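## Task

Fill two boxes, each holding exactly one ball bearing, one guide carriage and one round knob. Close each with a lid lying flat and not upside down, and leave each box resting on the table entirely within the taped bay.

## Robot and tools

Robot: two seven-joint Franka FR3 arms, left_arm and right_arm, each ending in a Robotiq 2F-140 two-finger gripper. left_arm's fingers are rigid. right_arm's fingers can fold: grip parts only with the outer quarter of the pads (toward the tips) to get the requested squeeze. Nearer the palm a narrow part may slip or go loose, and a wide one may be crushed. Pushing right_arm's fingertips down onto a surface folds them easily unless the fingers are fully shut, which can spoil the next grip.

Frames: the scene frame has its origin at table-top height midway between the two nominal bases, +x pointing out over the table, +z up, and left_arm on the +y side (not tied to image left/right). Calibrated bases: left_arm at (+0.043, +0.355, 0) m, right_arm at (-0.014, -0.286, 0) m, each yawed only slightly (about 1 to 2 degrees); +z is up in both. Every hand pose, target and offset for an arm is in that arm's own base frame. Fixed cameras and the table use the scene frame. Gripper axes: fingers point along +z, close along y. end_effector_position is the spot between the pads when closed; fingertips stick out about 33 mm past it at gaps up to 40 mm, about 9 mm when fully open.

execute_actions(actions, cameras): actions is a list of actions; each action is a list of 1 to 15 rows; each row is one step of 1/30 s, and if fewer than 15 rows are given the last one is repeated, so an action lasts 0.5 s. A row is always 18 numbers in [-1, 1], both arms together: left dx, dy, dz, rx, ry, rz, left gripper position, force_limit, speed, then the same nine for right. The six pose numbers are an offset (not a pose) from that arm's Hand target as it was when the action began, along its base axes; every row in the action counts from that same start. 1.0 equals 0.6 m for dx/dy/dz and 180 degrees for the rotation vector rx/ry/rz, which turns the gripper about its Hand target position. Sending the same offset again moves further. All six zeros re-commands the current Hand target. Gripper numbers are absolute settings: position +1 fully open (140 mm), about -0.8 pads touching, -1 closes until blocked. force_limit (after a slow close at speed -1, on parts up to 40 mm): about 14 N at -1, 40 N at 0, 58 N at +1. speed: about 30 mm/s at -1, 140 at 0, 250 at +1; a faster close squeezes harder (roughly 64 N at 0, 116 N at +1 on a rigid part). force_limit and speed begin at +1, and a 0 is a real command, so repeat the previous gripper numbers to leave a gripper unchanged. cameras: list of names, [] for none, omitted or ["all"] for all; a wrong name voids the call. An empty actions list just reports state.

move(target, speed, blend, blocking, cameras): target is one 18-number row or a list of up to 15 such rows, each an offset from the Hand targets at the move's start (not chained). speed is path top speed in m/s, 0.002 to 2, default 0.25 (turning up to twice that in rad/s, max 2.5); one value or one per target. blend in metres rounds corners at intermediate targets; default 0. The whole move is capped at 10 s. Gripper numbers of the first target apply at once; those of later targets apply on arrival once everything is still. Paths do not avoid obstacles or the other arm. The result adds a move: line (done, off_target, moving, held, fault; limits=paced means clipped, limits=held means steps withheld). blocking=false returns after about 0.5 s while the move runs on.

wait(seconds 0 to 10) lets time pass. stop brakes a running move. zoom_image(camera, region [x0, y0, x1, y1] pixels, top-left origin, at most 504x504) enlarges a camera's latest image. clear_fault(arm) clears a reported torque or force fault. read_manual(section "licences") gives licence text. finished_scene(scene) ends the current scene, given its number.

Cameras: cam_high, cam_low, cam_work (504x504, fixed, scene frame), cam_left_wrist and cam_right_wrist (896x504, poses in their arm's base frame, slightly delayed when moving).

Results: end_effector_position (m) and end_effector_quat_wxyz per arm in its base frame; Hand target, the commanded pose after clipping, from which next offsets count; Tool commands; object_status 0 moving, 1 blocked while opening, 2 blocked while closing (a grip), 3 reached target or pads met; position_measured in counts (3 open, about 75 = 100 mm, 139 = 60 mm, 200 = 20 mm, 230 pads meet); joint positions, velocities ("within noise" when still), torques, external torques, and flange force along the gripper axes, all with some error. Action calls also list stepwise positions.

Motion notes: per step, commanded orientation is limited to 32 degrees from the measured one, so big turns take several actions and may swing the elbow. A gripper often stops short of its Hand target; re-send zeros or the missing offset. To stop pressing on something, command back past the gripper. To grip harder, raise force_limit and nudge position -1 to -0.98; to soften, open and reclose slowly.

Avoid: dropping parts or releasing them while moving; anything leaving the table; arms or grippers hitting each other (the clearance check does not guard gripper to gripper), or closing one gripper on the other's fingers; hard pushes, fast swings with a load, squeezing hard a part still resting on something. Faults stop an arm: contact torque limits (N m) waist 35, shoulder 35, upper arm roll 32, elbow 30, forearm roll, wrist pitch and wrist roll 12; 40 N net outside force including held weight; joint range or speed overrun. After a force fault with a pinned held part, open before moving. Holding loads, stretching out or pushing toward unreachable poses heats motors (MOTOR HOT, then an OVER-TEMPERATURE FAULT braking the arm 30 to 60 s). Loose objects may occasionally get a brief nudge.

Each tool is called after "Request:" as name(argument=value, ...) on one line, values as JSON.

## Session

Request:
execute_actions(actions=[])

Request:
zoom_image(camera="cam_work", region=[0, 180, 252, 380])

Request:
zoom_image(camera="cam_work", region=[252, 180, 504, 380])

Scene clock: 0.00 s.
left_arm: end_effector_position=(+0.5875, -0.4852, +0.1025) position_measured=3 object_status=3 end_effector_quat_wxyz=(+0.171, +0.950, -0.117, +0.233) | right_arm: end_effector_position=(+0.6688, -0.3508, +0.3896) position_measured=3 object_status=3 end_effector_quat_wxyz=(+0.532, +0.647, -0.309, +0.451)
Joint positions: left_arm=[-0.74 0.472 0.019 -2.016 -0.354 3.07 -1.706] | right_arm=[-0.118 0.281 0 -1.925 -1.777 1.887 0.241]
Joint velocities: within noise
Joint torques (N m): no reading
External joint torques (N m): no reading
Flange force (N): no reading
Hand target: left_arm +0.5875, -0.4852, +0.1025; +0.171, +0.950, -0.117, +0.233 | right_arm +0.6688, -0.3508, +0.3896; +0.532, +0.647, -0.309, +0.451
Tool commands: left_gripper/position=+1.0 left_gripper/force_limit=+1.0 left_gripper/speed=+1.0 right_gripper/position=+1.0 right_gripper/force_limit=+1.0 right_gripper/speed=+1.0
camera_calibration:
cam_left_wrist: T_world_to_cam=[[-0.316669, -0.904368, 0.286077, -0.280723], [-0.945703, 0.277727, -0.168861, 0.713072], [0.0732609, -0.324017, -0.94321, 0.0448525], [0, 0, 0, 1]] pos_world=[0.582171, -0.437383, 0.243024]
cam_right_wrist: T_world_to_cam=[[-0.883973, -0.241387, 0.400404, 0.365234], [-0.456064, 0.256623, -0.852145, 0.732034], [0.102944, -0.935883, -0.336935, -0.126089], [0, 0, 0, 1]] pos_world=[0.669691, -0.217698, 0.435074]

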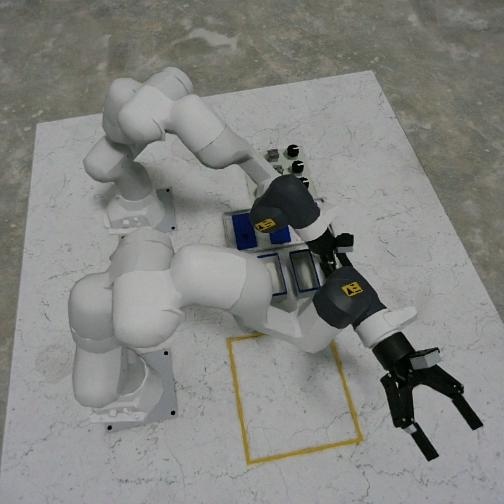

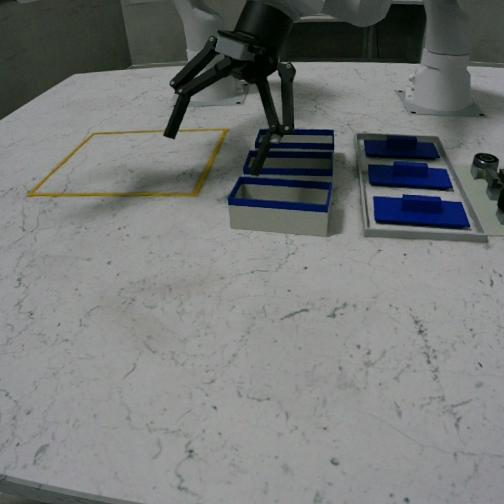

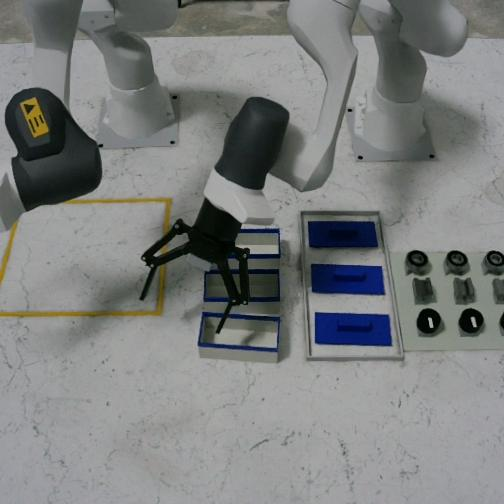

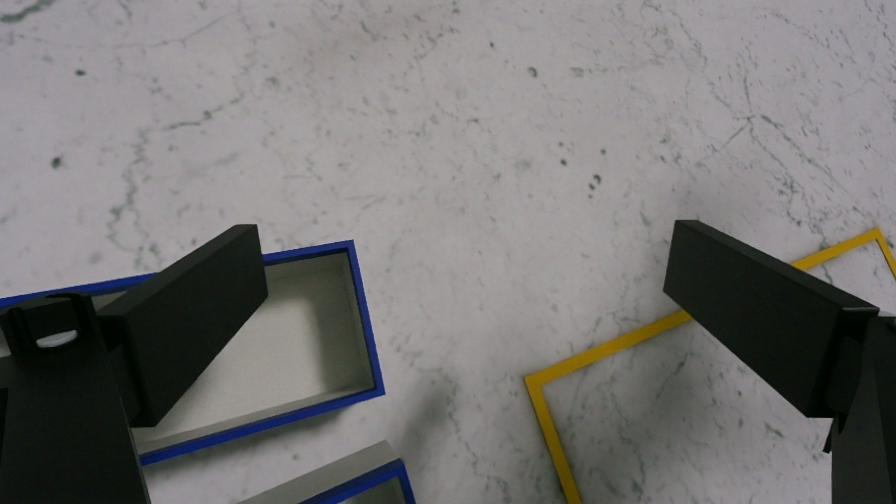

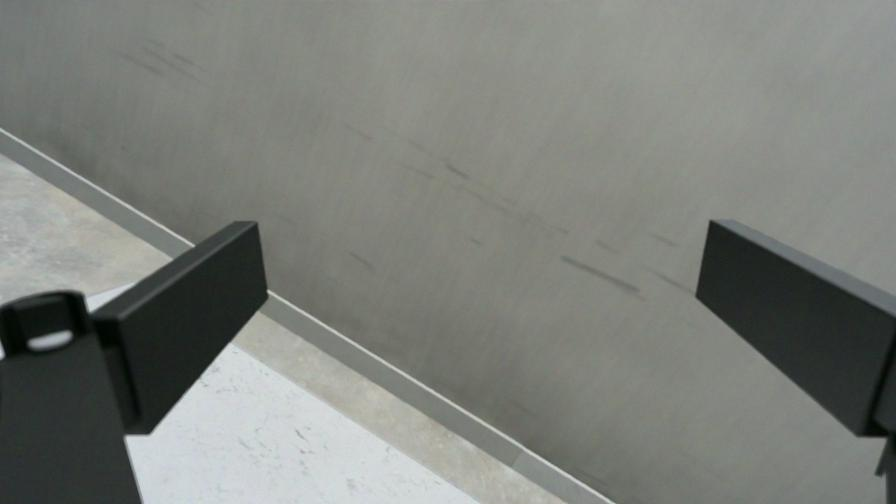

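Scaled by 2.000 from the camera's 504x504 image, which has a finer 720x720 frame.

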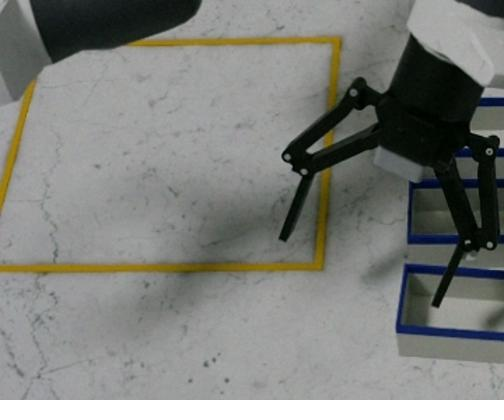

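Scaled by 2.000 from the camera's 504x504 image, which has a finer 720x720 frame.

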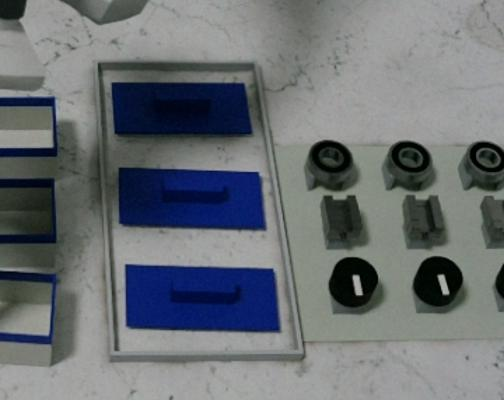

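Request:
move(target=[[0,0,0.2,0,0,0,1,1,1,0,0,0,0,0,0,1,1,1],[-0.269,0.7687,0.2,0.1108,0.151,0.0758,1,1,1,-0.3647,0.4855,-0.1,0.4975,-0.0408,-0.171,1,1,1]], speed=[0.2,0.4], cameras=["cam_work","cam_left_wrist","cam_right_wrist","cam_low"])

Scene clock: 4.07 s.
left_arm: end_effector_position=(+0.4276, -0.0252, +0.2231) position_measured=3 object_status=3 end_effector_quat_wxyz=(+0.001, +1.000, +0.004, +0.002) | right_arm: end_effector_position=(+0.4506, -0.0607, +0.3293) position_measured=3 object_status=3 end_effector_quat_wxyz=(+0.002, +0.705, -0.709, +0.001)
Joint positions: left_arm=[-0.517 -0.403 0.427 -2.446 0.186 2.072 -1.788] | right_arm=[-0.067 -0.334 -0.055 -2.143 -0.023 1.808 -0.108]
Joint velocities: left_arm=[0.002 -0.002 0 -0.001 0 -0.003 0.006] | right_arm=[0 0.001 -0.001 0 0.001 -0.001 -0.005]
Joint torques (N m): left_arm=[0.09 -16.33 -5.26 24.41 1.19 2.36 0.34] | right_arm=[-0.2 -19.45 0.36 24.57 1.09 2.57 -0.08]
External joint torques (N m): left_arm=[0.07 -0.76 -0.33 0.24 0.4 -0.31 0.34] | right_arm=[-0.26 1.3 0.01 -0.21 0.37 -0.01 -0.08]
Flange force (N): left_arm=[-2.4 -0.9 -2.2] | right_arm=[0.6 -3.4 0.6]
Hand target: left_arm +0.4261, -0.0240, +0.2225; +0.000, +1.000, +0.000, +0.000 | right_arm +0.4500, -0.0595, +0.3296; +0.000, +0.707, -0.707, -0.001
Off the commanded pose: left_arm 0.002 m, 0 deg | right_arm 0.001 m, 0 deg.
move: done
camera_calibration:
cam_left_wrist: T_world_to_cam=[[-0.0000162013, -0.999702, 0.0244082, -0.0292233], [-0.939378, 0.00838436, 0.342779, 0.330941], [-0.342882, -0.022923, -0.939099, 0.503941], [0, 0, 0, 1]] pos_world=[0.483671, -0.0204375, 0.360523]
cam_right_wrist: T_world_to_cam=[[-0.999863, 0.0161658, 0.00357939, 0.465073], [0.0164268, 0.941423, 0.336827, -0.0561201], [0.00207536, 0.33684, -0.94156, 0.469376], [0, 0, 0, 1]] pos_world=[0.464957, -0.11279, 0.459183]
Images, in order (width x height): cam_low 504x504, cam_work 504x504, cam_left_wrist 896x504, cam_right_wrist 896x504.

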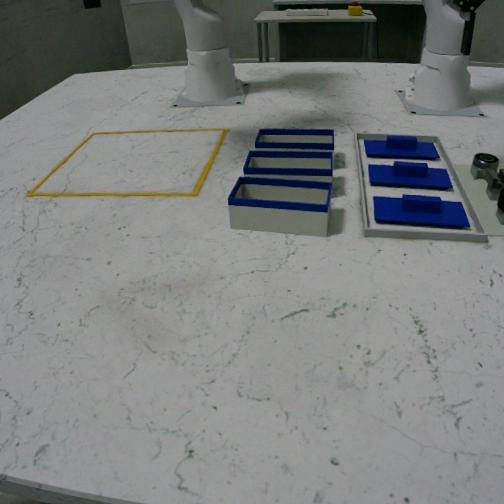

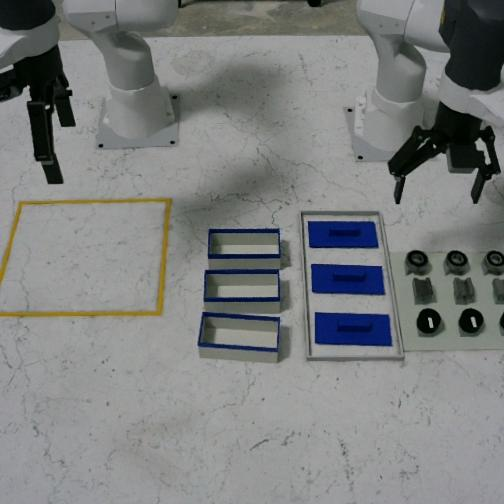

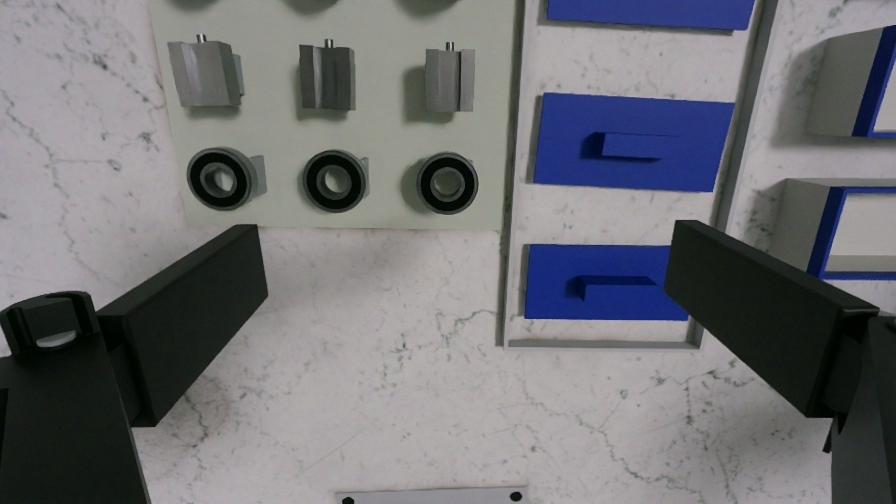

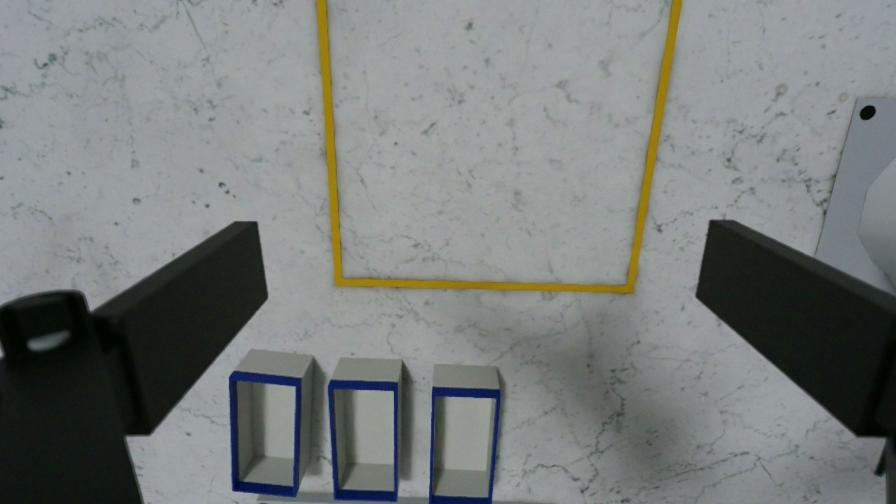

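Request:
move(target=[[-0.006,0.0025,-0.171,0,0,0,0.126,-0.05,0,0,0,-0.1,0,0,-0.008,0.28,0,-1],[-0.006,0.0025,-0.2858,0,0,0,0.126,-0.05,0,0,0,-0.1,0,0,-0.008,0.28,0,-1]], speed=[0.3,0.12], cameras=["cam_left_wrist"])

Scene clock: 6.80 s.
left_arm: end_effector_position=(+0.4211, -0.0223, +0.0510) position_measured=113 object_status=3 end_effector_quat_wxyz=(-0.001, +1.000, +0.002, -0.001) | right_arm: end_effector_position=(+0.4495, -0.0597, +0.2703) position_measured=94 object_status=3 end_effector_quat_wxyz=(+0.002, +0.701, -0.713, +0.000)
Joint positions: left_arm=[-0.564 -0.07 0.52 -2.651 0.069 2.586 -1.679] | right_arm=[-0.069 -0.318 -0.056 -2.279 -0.022 1.959 -0.097]
Joint velocities: left_arm=[-0.001 -0.001 -0.001 0.002 0 0.001 0.006] | right_arm=[within noise]
Joint torques (N m): left_arm=[0.1 -20.77 -1.33 20.14 0.23 2.87 0.27] | right_arm=[-1.22 -19.22 0.71 24.44 1.01 2.86 0.44]
External joint torques (N m): left_arm=[0.17 0.06 -0.3 1.04 -0.24 0.21 0.27] | right_arm=[-1.2 1.94 0.48 -0.09 0.32 0.3 0.44]
Flange force (N): left_arm=[4.4 -0.1 1.4] | right_arm=[0.0 -5.7 2.0]
Hand target: left_arm +0.4225, -0.0225, +0.0511; +0.000, +1.000, +0.000, +0.000 | right_arm +0.4500, -0.0595, +0.2696; +0.000, +0.698, -0.716, -0.001
Off the commanded pose: left_arm 0.001 m, 0 deg | right_arm 0.001 m, 1 deg.
move: done
camera_calibration:
cam_left_wrist: T_world_to_cam=[[-0.00246683, -0.99977, 0.0213095, -0.0209805], [-0.937163, 0.00974588, 0.348756, 0.382526], [-0.348883, -0.0191102, -0.936971, 0.342652], [0, 0, 0, 1]] pos_world=[0.477983, -0.0181556, 0.188094]
Images, in order (width x height): cam_left_wrist 896x504.

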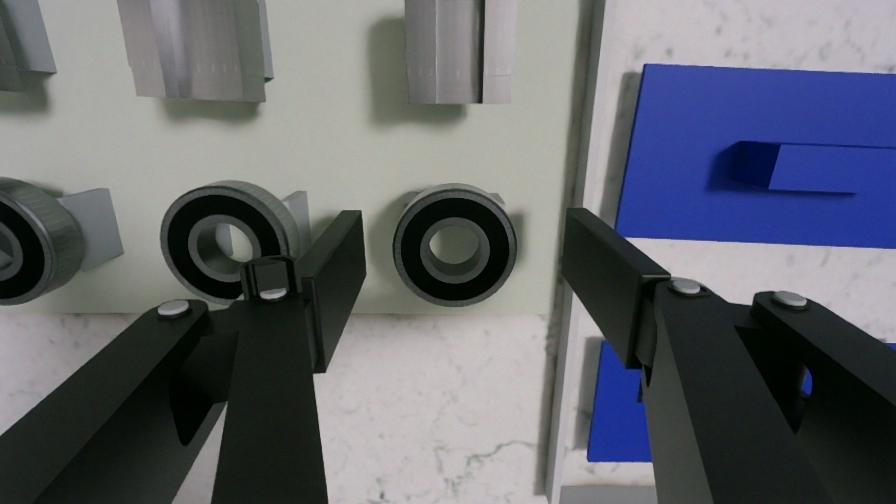

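Request:
move(target=[[0,0.0058,0,0,0,0,0.126,-0.05,-1,0,0,0,0,0,0,0.28,0,-1],[0,0.0058,0,0,0,0,-1,-0.05,-1,0,0,0,0,0,0,0.28,0,-1],[0,0.0058,0.06,0,0,0,-1,-0.05,-1,0,0,0,0,0,0,0.28,0,-1],[0,0.0058,0.18,0,0,0,-1,-0.05,-1,0,0,0,0,0,0,0.28,0,-1],[-0.0642,-0.5375,0.18,0,0,0,-1,-0.05,-1,0,0,0,0,0,0,0.28,0,-1],[-0.0642,-0.5375,0.0815,0,0,0,-1,-0.05,-1,0,0,0,0,0,0,0.28,0,-1]], speed=[0.1,0.2,0.1,0.2,0.4,0.12], blend=[0,0,0.01,0.05,0,0], cameras=["cam_left_wrist","cam_work"])

Request:
zoom_image(camera="cam_work", region=[190, 200, 320, 370])

Scene clock: 12.13 s.
left_arm: end_effector_position=(+0.3831, -0.3437, +0.0993) position_measured=161 object_status=2 end_effector_quat_wxyz=(-0.001, +1.000, -0.001, -0.002) | right_arm: end_effector_position=(+0.4494, -0.0597, +0.2702) position_measured=94 object_status=3 end_effector_quat_wxyz=(+0.002, +0.701, -0.713, +0.000)
Joint positions: left_arm=[-0.792 0.074 0.061 -2.315 -0.007 2.384 -2.294] | right_arm=[-0.069 -0.318 -0.056 -2.279 -0.022 1.959 -0.097]
Joint velocities: left_arm=[0 0 -0.001 0 0 0.001 -0.006] | right_arm=[within noise]
Joint torques (N m): left_arm=[-0.01 -33.44 -0.03 22.98 0.79 2.89 -0.03] | right_arm=[-1.2 -19.2 0.71 24.58 0.99 2.81 0.41]
External joint torques (N m): left_arm=[0.01 -1.51 -0.22 1.32 0.15 0.3 -0.03] | right_arm=[-1.19 1.95 0.47 0 0.3 0.24 0.41]
Flange force (N): left_arm=[0.1 0.4 -2.9] | right_arm=[0.1 -6.0 1.7]
Hand target: left_arm +0.3840, -0.3450, +0.1000; +0.000, +1.000, +0.000, +0.000 | right_arm +0.4500, -0.0595, +0.2696; +0.000, +0.698, -0.716, -0.001
Off the commanded pose: left_arm 0.002 m, 0 deg | right_arm 0.001 m, 1 deg.
move: done; blend cut to 0.036 m at target 4
camera_calibration:
cam_left_wrist: T_world_to_cam=[[-0.00996104, -0.999746, 0.0202146, -0.340388], [-0.936566, 0.0164106, 0.350108, 0.335057], [-0.350351, -0.0154449, -0.936491, 0.37033], [0, 0, 0, 1]] pos_world=[0.440158, -0.34008, 0.236385]
Images, in order (width x height): cam_work 504x504, cam_left_wrist 896x504.

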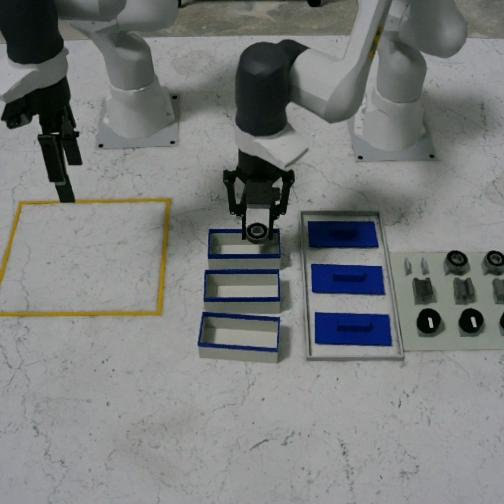

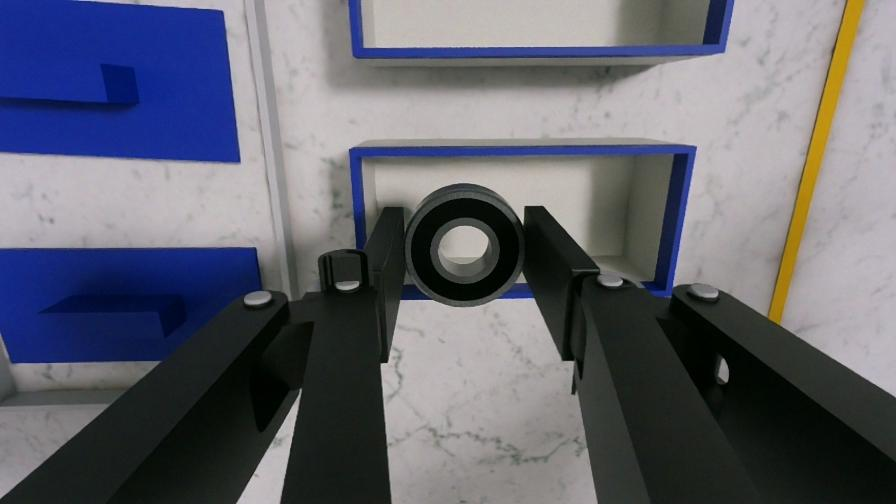

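Scaled by 2.965 from the camera's 504x504 image, which has a finer 720x720 frame.

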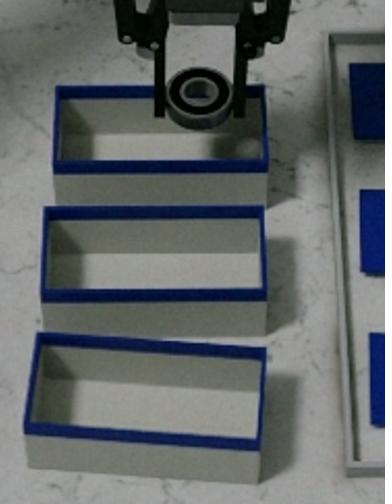

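Request:
move(target=[[-0.0025,0.0017,0,0,0,0,-1,-0.05,-1,0,0,0,0,0,0,0.28,0,-1],[-0.0025,0.0017,-0.098,0,0,0,-1,-0.05,-1,0,0,0,0,0,0,0.28,0,-1],[-0.0025,0.0017,-0.115,0,0,0,-1,-0.05,-1,0,0,0,0,0,0,0.28,0,-1]], speed=[0.05,0.1,0.02], cameras=["cam_left_wrist"])

Scene clock: 15.33 s.
left_arm: end_effector_position=(+0.3824, -0.3427, +0.0311) position_measured=161 object_status=2 end_effector_quat_wxyz=(-0.002, +1.000, +0.002, +0.000) | right_arm: end_effector_position=(+0.4494, -0.0596, +0.2702) position_measured=94 object_status=3 end_effector_quat_wxyz=(+0.002, +0.701, -0.713, +0.000)
Joint positions: left_arm=[-0.792 0.209 0.059 -2.349 -0.017 2.555 -2.295] | right_arm=[-0.069 -0.318 -0.056 -2.279 -0.022 1.959 -0.097]
Joint velocities: within noise
Joint torques (N m): left_arm=[0.07 -35.4 0 20.46 0.27 2.76 0.31] | right_arm=[-1.19 -19.24 0.69 24.59 0.99 2.81 0.43]
External joint torques (N m): left_arm=[0.07 -1.11 -0.59 0.96 -0.25 0.15 0.31] | right_arm=[-1.2 1.96 0.44 -0.04 0.3 0.23 0.43]
Flange force (N): left_arm=[0.8 0.2 -2.1] | right_arm=[0.1 -5.9 1.8]
Hand target: left_arm +0.3825, -0.3439, +0.0310; +0.000, +1.000, +0.000, +0.000 | right_arm +0.4500, -0.0595, +0.2696; +0.000, +0.698, -0.716, -0.001
Off the commanded pose: left_arm 0.001 m, 0 deg | right_arm 0.001 m, 1 deg.
move: done
camera_calibration:
cam_left_wrist: T_world_to_cam=[[-0.00306508, -0.999818, 0.0188518, -0.340633], [-0.937718, 0.00942255, 0.347268, 0.356446], [-0.347383, -0.0166133, -0.937576, 0.304774], [0, 0, 0, 1]] pos_world=[0.439075, -0.338866, 0.168388]
Images, in order (width x height): cam_left_wrist 896x504.

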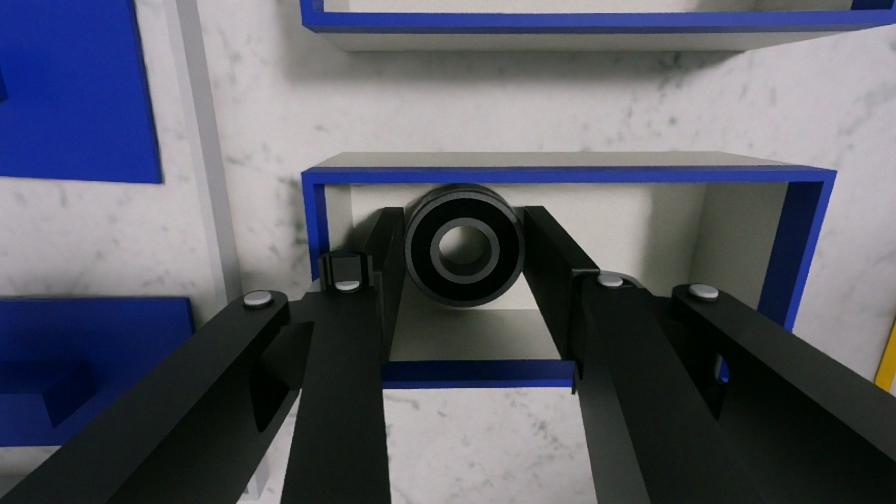

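Request:
move(target=[[0,0,-0.007,0,0,0,-1,-0.05,-1,0,0,0,0,0,0,0.28,0,-1],[0,0,-0.005,0,0,0,-0.1,-0.05,-1,0,0,0,0,0,0,0.28,0,-1],[0,0,0.23,0,0,0,-0.1,-0.05,-1,0,0,0,0,0,0,0.28,0,-1],[0.1858,0.5415,0.1483,0,0,0,0.126,-0.05,0,0,0,0,0,0,0,0.28,0,-1],[0.1858,0.5415,0.0333,0,0,0,0.126,-0.05,0,0,0,0,0,0,0,0.28,0,-1]], speed=[0.02,0.2,0.2,0.45,0.14], blend=[0,0,0.04,0,0], cameras=["cam_left_wrist"])

Scene clock: 22.33 s.
left_arm: end_effector_position=(+0.4926, -0.0189, +0.0510) position_measured=113 object_status=3 end_effector_quat_wxyz=(-0.001, +1.000, +0.002, -0.001) | right_arm: end_effector_position=(+0.4494, -0.0596, +0.2701) position_measured=94 object_status=3 end_effector_quat_wxyz=(+0.002, +0.701, -0.713, +0.000)
Joint positions: left_arm=[-0.494 0.128 0.448 -2.416 -0.093 2.527 -1.548] | right_arm=[-0.069 -0.318 -0.056 -2.279 -0.022 1.959 -0.097]
Joint velocities: left_arm=[-0.001 0.001 0 0.001 0 0 0.005] | right_arm=[within noise]
Joint torques (N m): left_arm=[0.52 -28.76 1.15 20.9 0.25 2.85 0.3] | right_arm=[-1.18 -19.2 0.68 24.67 0.96 2.8 0.39]
External joint torques (N m): left_arm=[0.43 -0.3 -0.7 1.18 -0.25 0.21 0.3] | right_arm=[-1.13 1.96 0.49 0.08 0.27 0.23 0.39]
Flange force (N): left_arm=[4.3 -0.4 0.9] | right_arm=[0.1 -6.3 1.5]
Hand target: left_arm +0.4940, -0.0190, +0.0509; +0.000, +1.000, +0.000, +0.000 | right_arm +0.4500, -0.0595, +0.2696; +0.000, +0.698, -0.716, -0.001
Off the commanded pose: left_arm 0.001 m, 0 deg | right_arm 0.001 m, 1 deg.
move: done
camera_calibration:
cam_left_wrist: T_world_to_cam=[[-0.00246403, -0.99977, 0.0213105, -0.0174066], [-0.937118, 0.00974604, 0.348876, 0.449453], [-0.349003, -0.0191108, -0.936927, 0.367719], [0, 0, 0, 1]] pos_world=[0.549483, -0.0147556, 0.188093]
Images, in order (width x height): cam_left_wrist 896x504.

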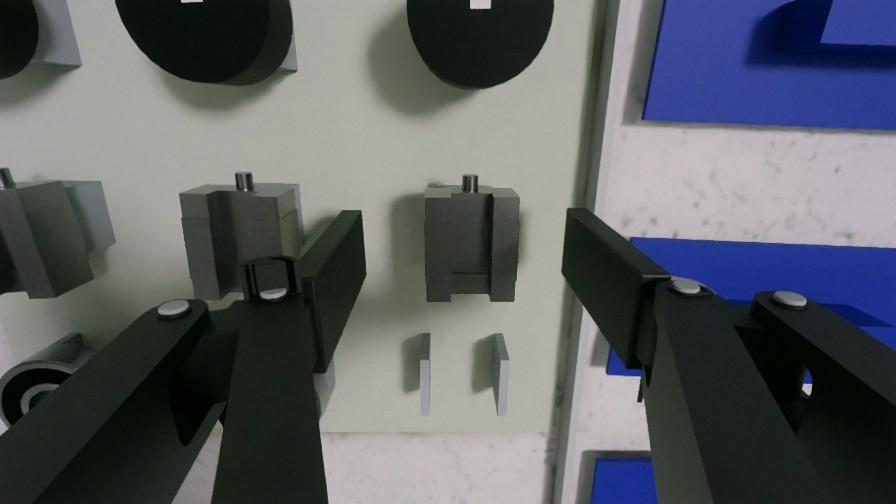

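Request:
move(target=[[0,-0.0033,0,0,0,0,0.126,-0.05,-1,0,0,0,0,0,0,0.28,0,-1],[0,-0.0033,0,0,0,0,-1,-0.05,-1,0,0,0,0,0,0,0.28,0,-1],[0,-0.0033,0.06,0,0,0,-1,-0.05,-1,0,0,0,0,0,0,0.28,0,-1],[0,-0.0033,0.18,0,0,0,-1,-0.05,-1,0,0,0,0,0,0,0.28,0,-1],[-0.1975,-0.6375,0.18,0,0,0,-1,-0.05,-1,0,0,0,0,0,0,0.28,0,-1],[-0.1975,-0.6375,0.06,0,0,0,-1,-0.05,-1,0,0,0,0,0,0,0.28,0,-1],[-0.1975,-0.6375,-0.0167,0,0,0,-1,-0.05,-1,0,0,0,0,0,0,0.28,0,-1]], speed=[0.1,0.2,0.1,0.2,0.45,0.15,0.08], blend=[0,0,0.01,0.05,0.01,0,0], cameras=["cam_left_wrist"])

Scene clock: 28.40 s.
left_arm: end_effector_position=(+0.3742, -0.4004, +0.0403) position_measured=180 object_status=2 end_effector_quat_wxyz=(-0.002, +1.000, -0.001, -0.002) | right_arm: end_effector_position=(+0.4494, -0.0596, +0.2701) position_measured=94 object_status=3 end_effector_quat_wxyz=(+0.002, +0.701, -0.713, +0.000)
Joint positions: left_arm=[-0.842 0.271 0.023 -2.222 -0.011 2.488 -2.379] | right_arm=[-0.069 -0.318 -0.056 -2.279 -0.022 1.959 -0.097]
Joint velocities: left_arm=[0 -0.001 0 0.001 0.001 0.005 -0.002] | right_arm=[within noise]
Joint torques (N m): left_arm=[-0.3 -38.83 0.33 21.57 0.73 2.88 -0.09] | right_arm=[-1.19 -19.21 0.73 24.67 0.97 2.79 0.41]
External joint torques (N m): left_arm=[-0.33 -1.75 -0.18 1.33 0.16 0.31 -0.09] | right_arm=[-1.17 2.02 0.5 0.03 0.28 0.21 0.41]
Flange force (N): left_arm=[-0.3 0.7 -3.2] | right_arm=[0.1 -6.3 1.6]
Hand target: left_arm +0.3755, -0.4015, +0.0409; +0.000, +1.000, +0.000, +0.000 | right_arm +0.4500, -0.0595, +0.2696; +0.000, +0.698, -0.716, -0.001
Off the commanded pose: left_arm 0.002 m, 0 deg | right_arm 0.001 m, 1 deg.
move: done; blend cut to 0.036 m at target 4
camera_calibration:
cam_left_wrist: T_world_to_cam=[[-0.00949651, -0.99976, 0.0197297, -0.396089], [-0.936527, 0.0158076, 0.35024, 0.348126], [-0.350467, -0.0151513, -0.936452, 0.311277], [0, 0, 0, 1]] pos_world=[0.43136, -0.396781, 0.177383]
Images, in order (width x height): cam_left_wrist 896x504.

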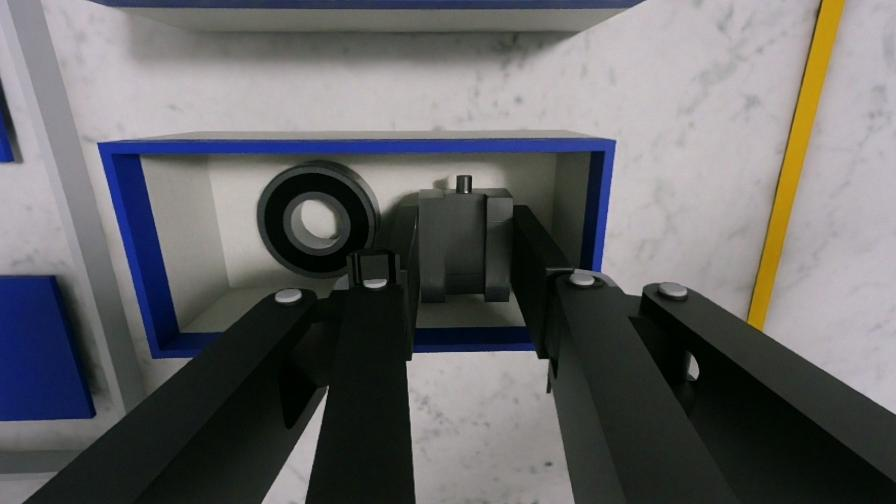

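Request:
move(target=[[0,0,-0.016,0,0,0,-1,-0.05,-1,0,0,0,0,0,0,0.28,0,-1],[0,0,-0.0155,0,0,0,-0.27,-0.05,-1,0,0,0,0,0,0,0.28,0,-1],[0,0,0.22,0,0,0,-0.27,-0.05,-1,0,0,0,0,0,0,0.28,0,-1],[0.3325,0.6317,0.1467,0,0,0,0.126,-0.05,0,0,0,0,0,0,0,0.28,0,-1],[0.3325,0.6317,0.032,0,0,0,0.126,-0.05,0,0,0,0,0,0,0,0.28,0,-1]], speed=[0.03,0.1,0.2,0.45,0.14], blend=[0,0,0.04,0,0], cameras=["cam_left_wrist","cam_work"])

Scene clock: 35.37 s.
left_arm: end_effector_position=(+0.5734, -0.0222, +0.0598) position_measured=113 object_status=3 end_effector_quat_wxyz=(-0.001, +1.000, +0.002, -0.002) | right_arm: end_effector_position=(+0.4494, -0.0596, +0.2701) position_measured=94 object_status=3 end_effector_quat_wxyz=(+0.002, +0.701, -0.713, +0.000)
Joint positions: left_arm=[-0.347 0.31 0.313 -2.12 -0.137 2.407 -1.522] | right_arm=[-0.069 -0.318 -0.056 -2.279 -0.022 1.959 -0.097]
Joint velocities: left_arm=[0.001 -0.002 0 0 -0.001 0.004 0.007] | right_arm=[within noise]
Joint torques (N m): left_arm=[0.62 -38.57 2.75 22.02 0.32 2.79 0.31] | right_arm=[-1.18 -19.21 0.69 24.66 0.96 2.8 0.4]
External joint torques (N m): left_arm=[0.7 -1.21 -0.51 0.84 -0.26 0.14 0.31] | right_arm=[-1.14 2.02 0.5 0.02 0.27 0.22 0.39]
Flange force (N): left_arm=[0.9 -1.2 -1.4] | right_arm=[0.1 -6.3 1.6]
Hand target: left_arm +0.5750, -0.0225, +0.0601; +0.000, +1.000, +0.000, +0.000 | right_arm +0.4500, -0.0595, +0.2696; +0.000, +0.698, -0.716, -0.001
Off the commanded pose: left_arm 0.002 m, 0 deg | right_arm 0.001 m, 1 deg.
move: done
camera_calibration:
cam_left_wrist: T_world_to_cam=[[-0.00218362, -0.999792, 0.0202623, -0.0206674], [-0.936721, 0.00913828, 0.349956, 0.521855], [-0.350069, -0.018216, -0.936547, 0.404778], [0, 0, 0, 1]] pos_world=[0.630488, -0.0180585, 0.196886]
Images, in order (width x height): cam_work 504x504, cam_left_wrist 896x504.

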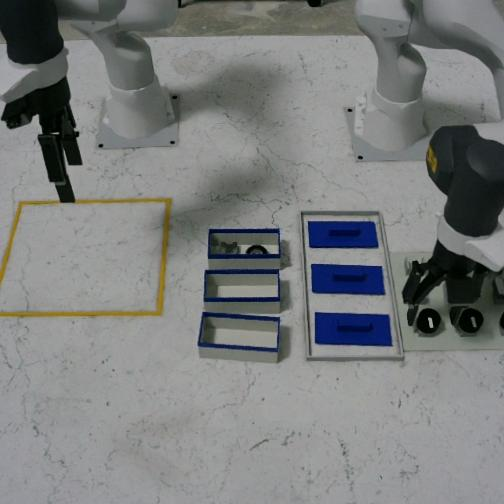

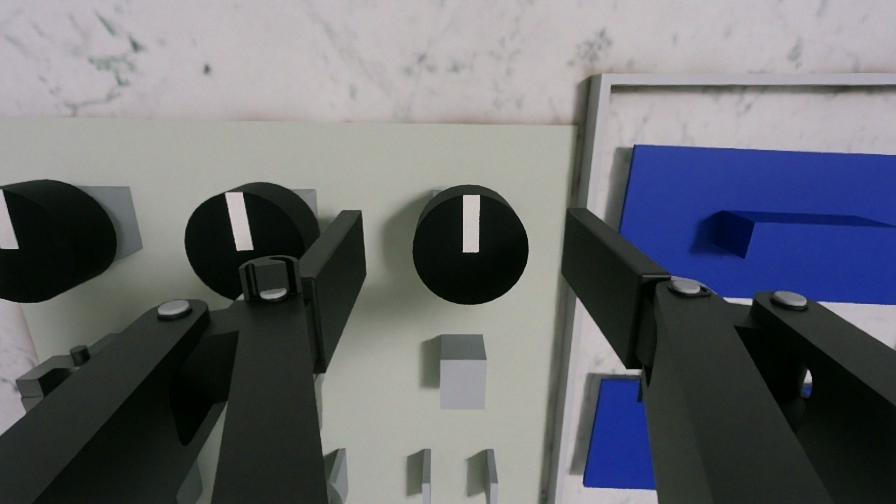

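Request:
move(target=[[0,-0.003,0,0,0,0,0.126,-0.05,-1,0,0,0,0,0,0,0.28,0,-1],[0,-0.003,0,0,0,0,-1,-0.05,-1,0,0,0,0,0,0,0.28,0,-1],[0,-0.003,0.06,0,0,0,-1,-0.05,-1,0,0,0,0,0,0,0.28,0,-1],[0,-0.003,0.17,0,0,0,-1,-0.05,-1,0,0,0,0,0,0,0.28,0,-1],[-0.3192,-0.535,0.17,0,0,0,-1,-0.05,-1,0,0,0,0,0,0,0.28,0,-1],[-0.3192,-0.535,0.06,0,0,0,-1,-0.05,-1,0,0,0,0,0,0,0.28,0,-1],[-0.3192,-0.535,-0.001,0,0,0,-1,-0.05,-1,0,0,0,0,0,0,0.28,0,-1]], speed=[0.1,0.2,0.1,0.2,0.45,0.15,0.08], blend=[0,0,0.01,0.05,0.01,0,0], cameras=["cam_left_wrist"])

Scene clock: 41.00 s.
left_arm: end_effector_position=(+0.3826, -0.3430, +0.0596) position_measured=166 object_status=2 end_effector_quat_wxyz=(-0.001, +1.000, -0.001, -0.002) | right_arm: end_effector_position=(+0.4494, -0.0596, +0.2701) position_measured=94 object_status=3 end_effector_quat_wxyz=(+0.002, +0.701, -0.713, +0.000)
Joint positions: left_arm=[-0.713 0.148 -0.017 -2.341 0.003 2.486 -2.3] | right_arm=[-0.069 -0.318 -0.056 -2.279 -0.022 1.959 -0.097]
Joint velocities: left_arm=[-0.001 0 -0.001 -0.001 0.001 0.003 -0.006] | right_arm=[within noise]
Joint torques (N m): left_arm=[-0.18 -34.28 -0.15 21.44 0.97 2.86 -0.12] | right_arm=[-1.2 -19.22 0.67 24.74 0.95 2.79 0.42]
External joint torques (N m): left_arm=[-0.18 -1.01 -0.22 1.04 0.39 0.26 -0.12] | right_arm=[-1.24 1.92 0.37 0.16 0.26 0.22 0.42]
Flange force (N): left_arm=[0.2 1.1 -1.8] | right_arm=[0.3 -6.4 1.3]
Hand target: left_arm +0.3834, -0.3435, +0.0595; +0.000, +1.000, +0.000, +0.000 | right_arm +0.4500, -0.0595, +0.2696; +0.000, +0.698, -0.716, -0.001
Off the commanded pose: left_arm 0.001 m, 0 deg | right_arm 0.001 m, 1 deg.
move: done; blend cut to 0.033 m at target 4
camera_calibration:
cam_left_wrist: T_world_to_cam=[[-0.00965371, -0.999718, 0.0216861, -0.3391], [-0.936826, 0.0166257, 0.349402, 0.348796], [-0.349664, -0.016943, -0.936722, 0.332232], [0, 0, 0, 1]] pos_world=[0.439657, -0.339174, 0.196693]
Images, in order (width x height): cam_left_wrist 896x504.

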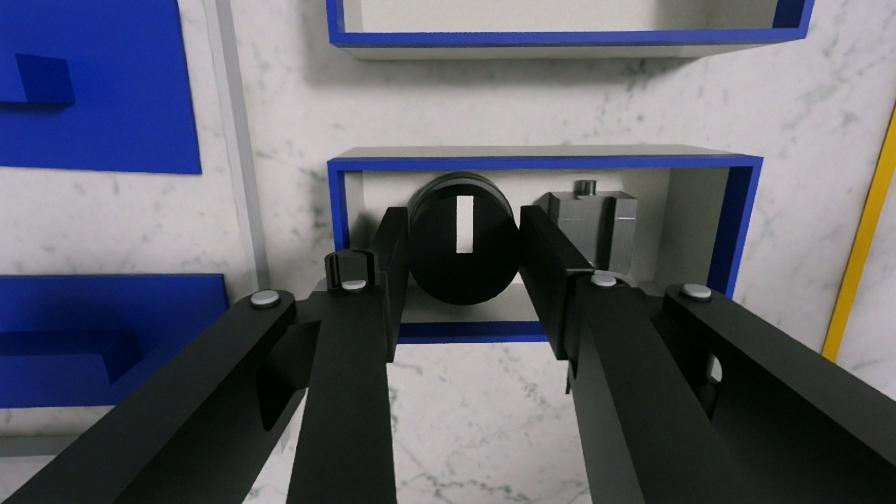

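Request:
move(target=[[0.003,0,0,0,0,0,-1,-0.05,-1,0,0,0,0,0,0,0.28,0,-1],[0.003,0,-0.0125,0,0,0,-1,-0.05,-1,0,0,0,0,0,0,0.28,0,-1],[0.003,0,-0.009,0,0,0,-0.157,-0.05,-1,0,0,0,0,0,0,0.28,0,-1],[0.003,0,0.14,0,0,0,-0.157,-0.05,-1,0,0,0,0,0,0,0.28,0,-1],[-0.099,0.2925,0.1,0,0,-0.5,-0.157,-0.05,-1,0,0,0,0,0,0,0.28,0,-1]], speed=[0.05,0.03,0.05,0.15,0.5], blend=[0,0,0,0.03,0], cameras=["cam_left_wrist","cam_work"])

Request:
zoom_image(camera="cam_work", region=[190, 200, 320, 370])

Scene clock: 46.73 s.
left_arm: end_effector_position=(+0.3237, -0.1683, +0.1188) position_measured=149 object_status=3 end_effector_quat_wxyz=(+0.000, +0.710, -0.704, +0.001) | right_arm: end_effector_position=(+0.4494, -0.0596, +0.2701) position_measured=94 object_status=3 end_effector_quat_wxyz=(+0.002, +0.701, -0.713, +0.000)
Joint positions: left_arm=[-0.988 -0.467 0.545 -2.771 0.329 2.337 -0.733] | right_arm=[-0.069 -0.318 -0.056 -2.279 -0.022 1.959 -0.097]
Joint velocities: left_arm=[0.002 0.001 0 0.001 0.001 0 0.004] | right_arm=[within noise]
Joint torques (N m): left_arm=[-0.5 -11.67 -5.89 22.62 0.96 2.34 0.31] | right_arm=[-1.18 -19.23 0.69 24.75 0.94 2.79 0.38]
External joint torques (N m): left_arm=[-0.52 -0.7 -0.27 1.06 0.39 -0.31 0.31] | right_arm=[-1.16 1.92 0.46 0.17 0.25 0.22 0.38]
Flange force (N): left_arm=[0.0 -0.6 -4.0] | right_arm=[0.2 -6.4 1.3]
Hand target: left_arm +0.3240, -0.1680, +0.1195; +0.000, +0.707, -0.707, +0.000 | right_arm +0.4500, -0.0595, +0.2696; +0.000, +0.698, -0.716, -0.001
Off the commanded pose: left_arm 0.001 m, 0 deg | right_arm 0.001 m, 1 deg.
move: done
camera_calibration:
cam_left_wrist: T_world_to_cam=[[-0.999743, -0.0015229, 0.0226066, 0.322142], [0.00637193, 0.938575, 0.345017, 0.120395], [-0.0217434, 0.345072, -0.938324, 0.32508], [0, 0, 0, 1]] pos_world=[0.32836, -0.224685, 0.25621]
Images, in order (width x height): cam_work 504x504, cam_left_wrist 896x504.

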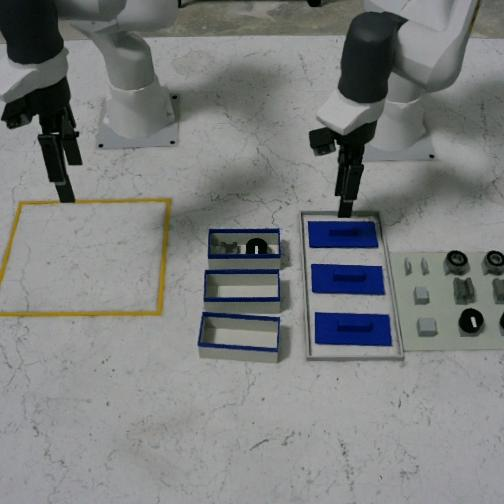

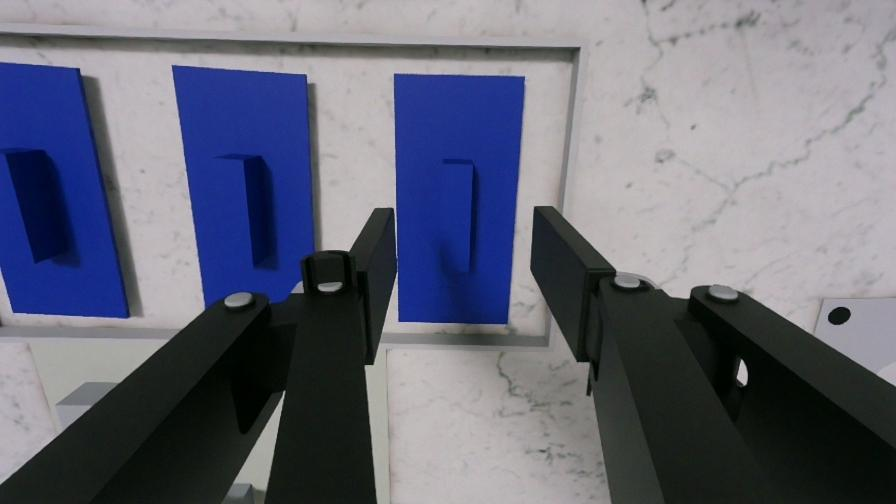

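Scaled by 2.965 from the camera's 504x504 image, which has a finer 720x720 frame.

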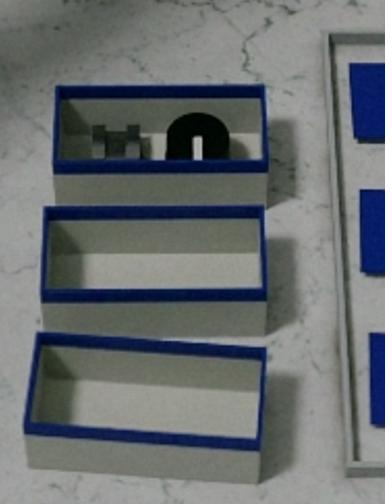

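Request:
move(target=[[0.005,0.0117,0,0,0,-0.011,-0.157,-0.05,-1,0,0,0,0,0,0,0.28,0,-1],[0.005,0.0117,-0.1192,0,0,-0.011,-0.157,-0.05,-1,0,0,0,0,0,0,0.28,0,-1],[0.005,0.0117,-0.1192,0,0,-0.011,-1,-0.05,-1,0,0,0,0,0,0,0.28,0,-1],[0.005,0.0117,-0.04,0,0,-0.011,-1,-0.05,-1,0,0,0,0,0,0,0.28,0,-1],[0.005,0.0117,0.0508,0,0,-0.011,-1,-0.05,-1,0,0,0,0,0,0,0.28,0,-1],[0.0967,-0.3405,0.0508,0,0,0,-1,-0.05,-1,0,0,0,0,0,0,0.28,0,-1],[0.0967,-0.3405,-0.0133,0,0,0,-1,-0.05,-1,0,0,0,0,0,0,0.28,0,-1]], speed=[0.1,0.12,0.1,0.1,0.2,0.35,0.12], blend=[0,0,0,0.01,0.04,0,0], cameras=["cam_left_wrist","cam_work","cam_low"])

Request:
zoom_image(camera="cam_low", region=[230, 60, 370, 200])

Request:
zoom_image(camera="cam_work", region=[190, 200, 300, 290])

Request:
zoom_image(camera="cam_left_wrist", region=[340, 10, 600, 250])

Scene clock: 52.83 s.
left_arm: end_effector_position=(+0.3809, -0.3712, +0.1112) position_measured=207 object_status=2 end_effector_quat_wxyz=(-0.001, +0.709, -0.706, -0.002) | right_arm: end_effector_position=(+0.4494, -0.0596, +0.2701) position_measured=94 object_status=3 end_effector_quat_wxyz=(+0.002, +0.701, -0.713, +0.000)
Joint positions: left_arm=[-1.236 0.109 0.466 -2.247 -0.065 2.34 -0.731] | right_arm=[-0.069 -0.318 -0.056 -2.279 -0.022 1.959 -0.097]
Joint velocities: left_arm=[-0.001 0.001 -0.001 0.001 -0.001 0.003 0.007] | right_arm=[within noise]
Joint torques (N m): left_arm=[0.22 -30.85 1.33 23.23 0.32 2.94 0.28] | right_arm=[-1.28 -19.2 0.74 24.73 0.95 2.78 0.41]
External joint torques (N m): left_arm=[0.27 -1.03 -0.22 1.16 -0.25 0.32 0.28] | right_arm=[-1.26 2.01 0.51 0.16 0.27 0.22 0.41]
Flange force (N): left_arm=[0.7 -1.7 -1.4] | right_arm=[0.2 -6.7 1.3]
Hand target: left_arm +0.3821, -0.3723, +0.1115; +0.000, +0.707, -0.707, +0.000 | right_arm +0.4500, -0.0595, +0.2696; +0.000, +0.698, -0.716, -0.001
Off the commanded pose: left_arm 0.002 m, 0 deg | right_arm 0.001 m, 1 deg.
move: done; blend cut to 0.0272 m at target 5
camera_calibration:
cam_left_wrist: T_world_to_cam=[[-0.999702, 0.00264571, 0.0242599, 0.380551], [0.0109728, 0.936679, 0.350017, 0.310062], [-0.0217977, 0.350179, -0.936429, 0.390804], [0, 0, 0, 1]] pos_world=[0.385554, -0.428287, 0.248201]
Images, in order (width x height): cam_low 504x504, cam_work 504x504, cam_left_wrist 896x504.

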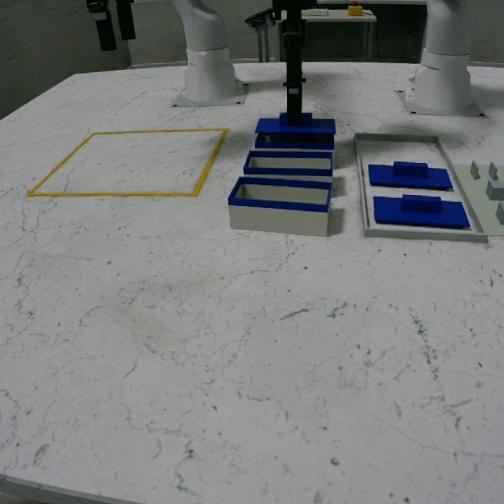

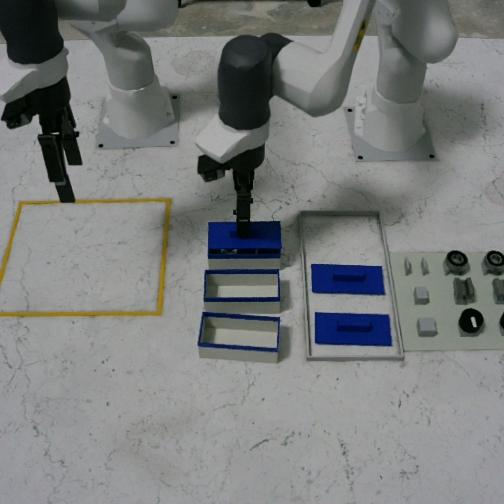

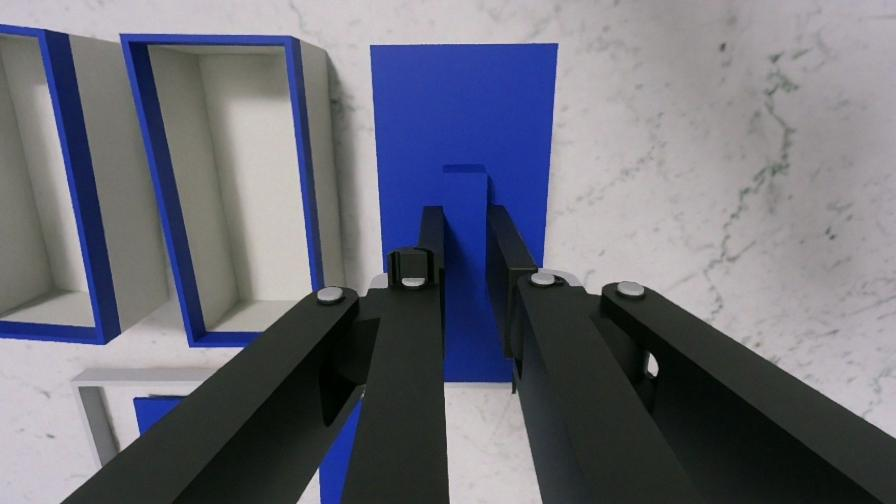

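Scaled by 3.600 from the camera's 504x504 image, which has a finer 720x720 frame.

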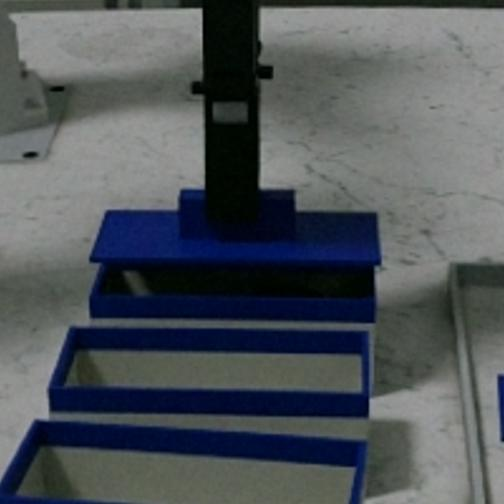

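Scaled by 4.582 from the camera's 504x504 image, which has a finer 720x720 frame.

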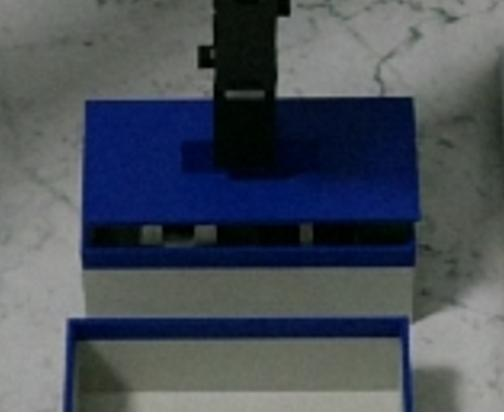

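Scaled by 1.938 from the camera's 896x504 image, which has a finer 1280x720 frame.

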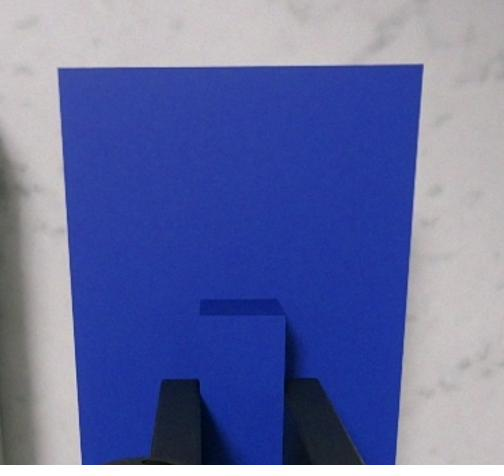

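Request:
move(target=[0,0,-0.02,0,0,0,-1,-0.05,-1,0,0,0,0,0,0,0.28,0,-1], speed=0.05, cameras=["cam_work","cam_low"])

Request:
zoom_image(camera="cam_low", region=[230, 60, 370, 200])

Request:
zoom_image(camera="cam_work", region=[190, 200, 300, 290])

Scene clock: 54.03 s.
left_arm: end_effector_position=(+0.3817, -0.3717, +0.1000) position_measured=207 object_status=2 end_effector_quat_wxyz=(-0.001, +0.709, -0.706, -0.001) | right_arm: end_effector_position=(+0.4494, -0.0596, +0.2701) position_measured=94 object_status=3 end_effector_quat_wxyz=(+0.002, +0.701, -0.713, +0.000)
Joint positions: left_arm=[-1.236 0.131 0.466 -2.254 -0.082 2.368 -0.719] | right_arm=[-0.069 -0.318 -0.056 -2.279 -0.022 1.959 -0.097]
Joint velocities: left_arm=[-0.001 -0.001 -0.001 0 0 0.004 0.004] | right_arm=[within noise]
Joint torques (N m): left_arm=[0.19 -31.07 1.73 22.7 0.26 2.91 0.29] | right_arm=[-1.25 -19.21 0.72 24.78 0.94 2.79 0.42]
External joint torques (N m): left_arm=[0.26 -0.73 -0.13 0.86 -0.3 0.27 0.29] | right_arm=[-1.23 2.17 0.48 0.02 0.26 0.2 0.42]
Flange force (N): left_arm=[0.6 -1.8 -0.5] | right_arm=[0.2 -6.7 1.7]
Hand target: left_arm +0.3821, -0.3723, +0.0995; +0.000, +0.707, -0.707, +0.000 | right_arm +0.4500, -0.0595, +0.2696; +0.000, +0.698, -0.716, -0.001
Off the commanded pose: left_arm 0.001 m, 0 deg | right_arm 0.001 m, 1 deg.
move: done
Images, in order (width x height): cam_low 504x504, cam_work 504x504.

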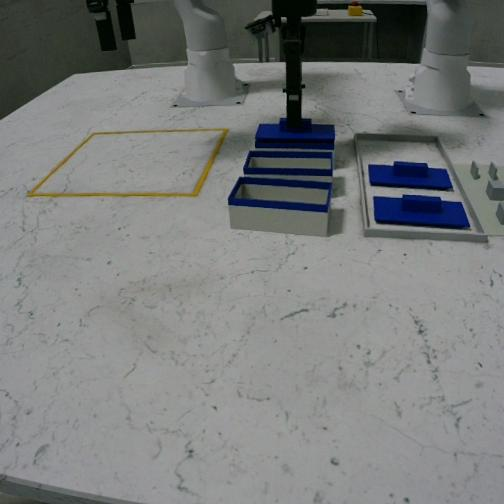

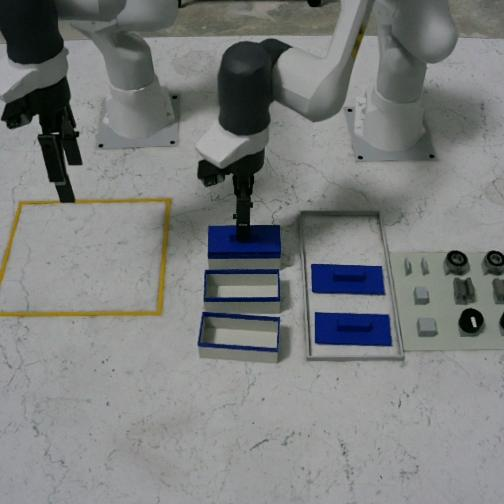

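Scaled by 3.600 from the camera's 504x504 image, which has a finer 720x720 frame.

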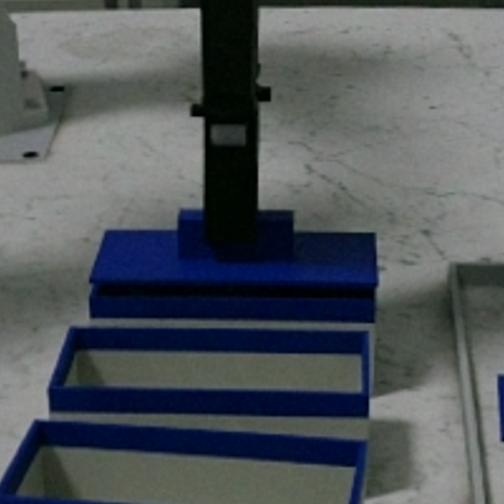

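Scaled by 4.582 from the camera's 504x504 image, which has a finer 720x720 frame.

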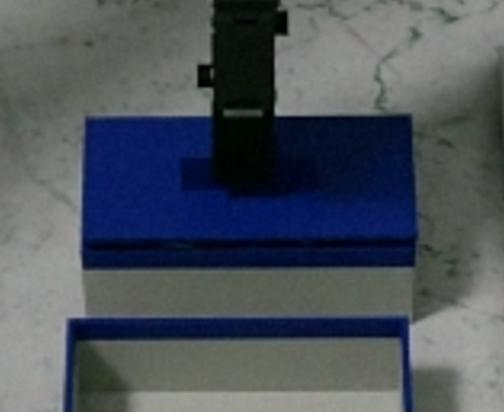

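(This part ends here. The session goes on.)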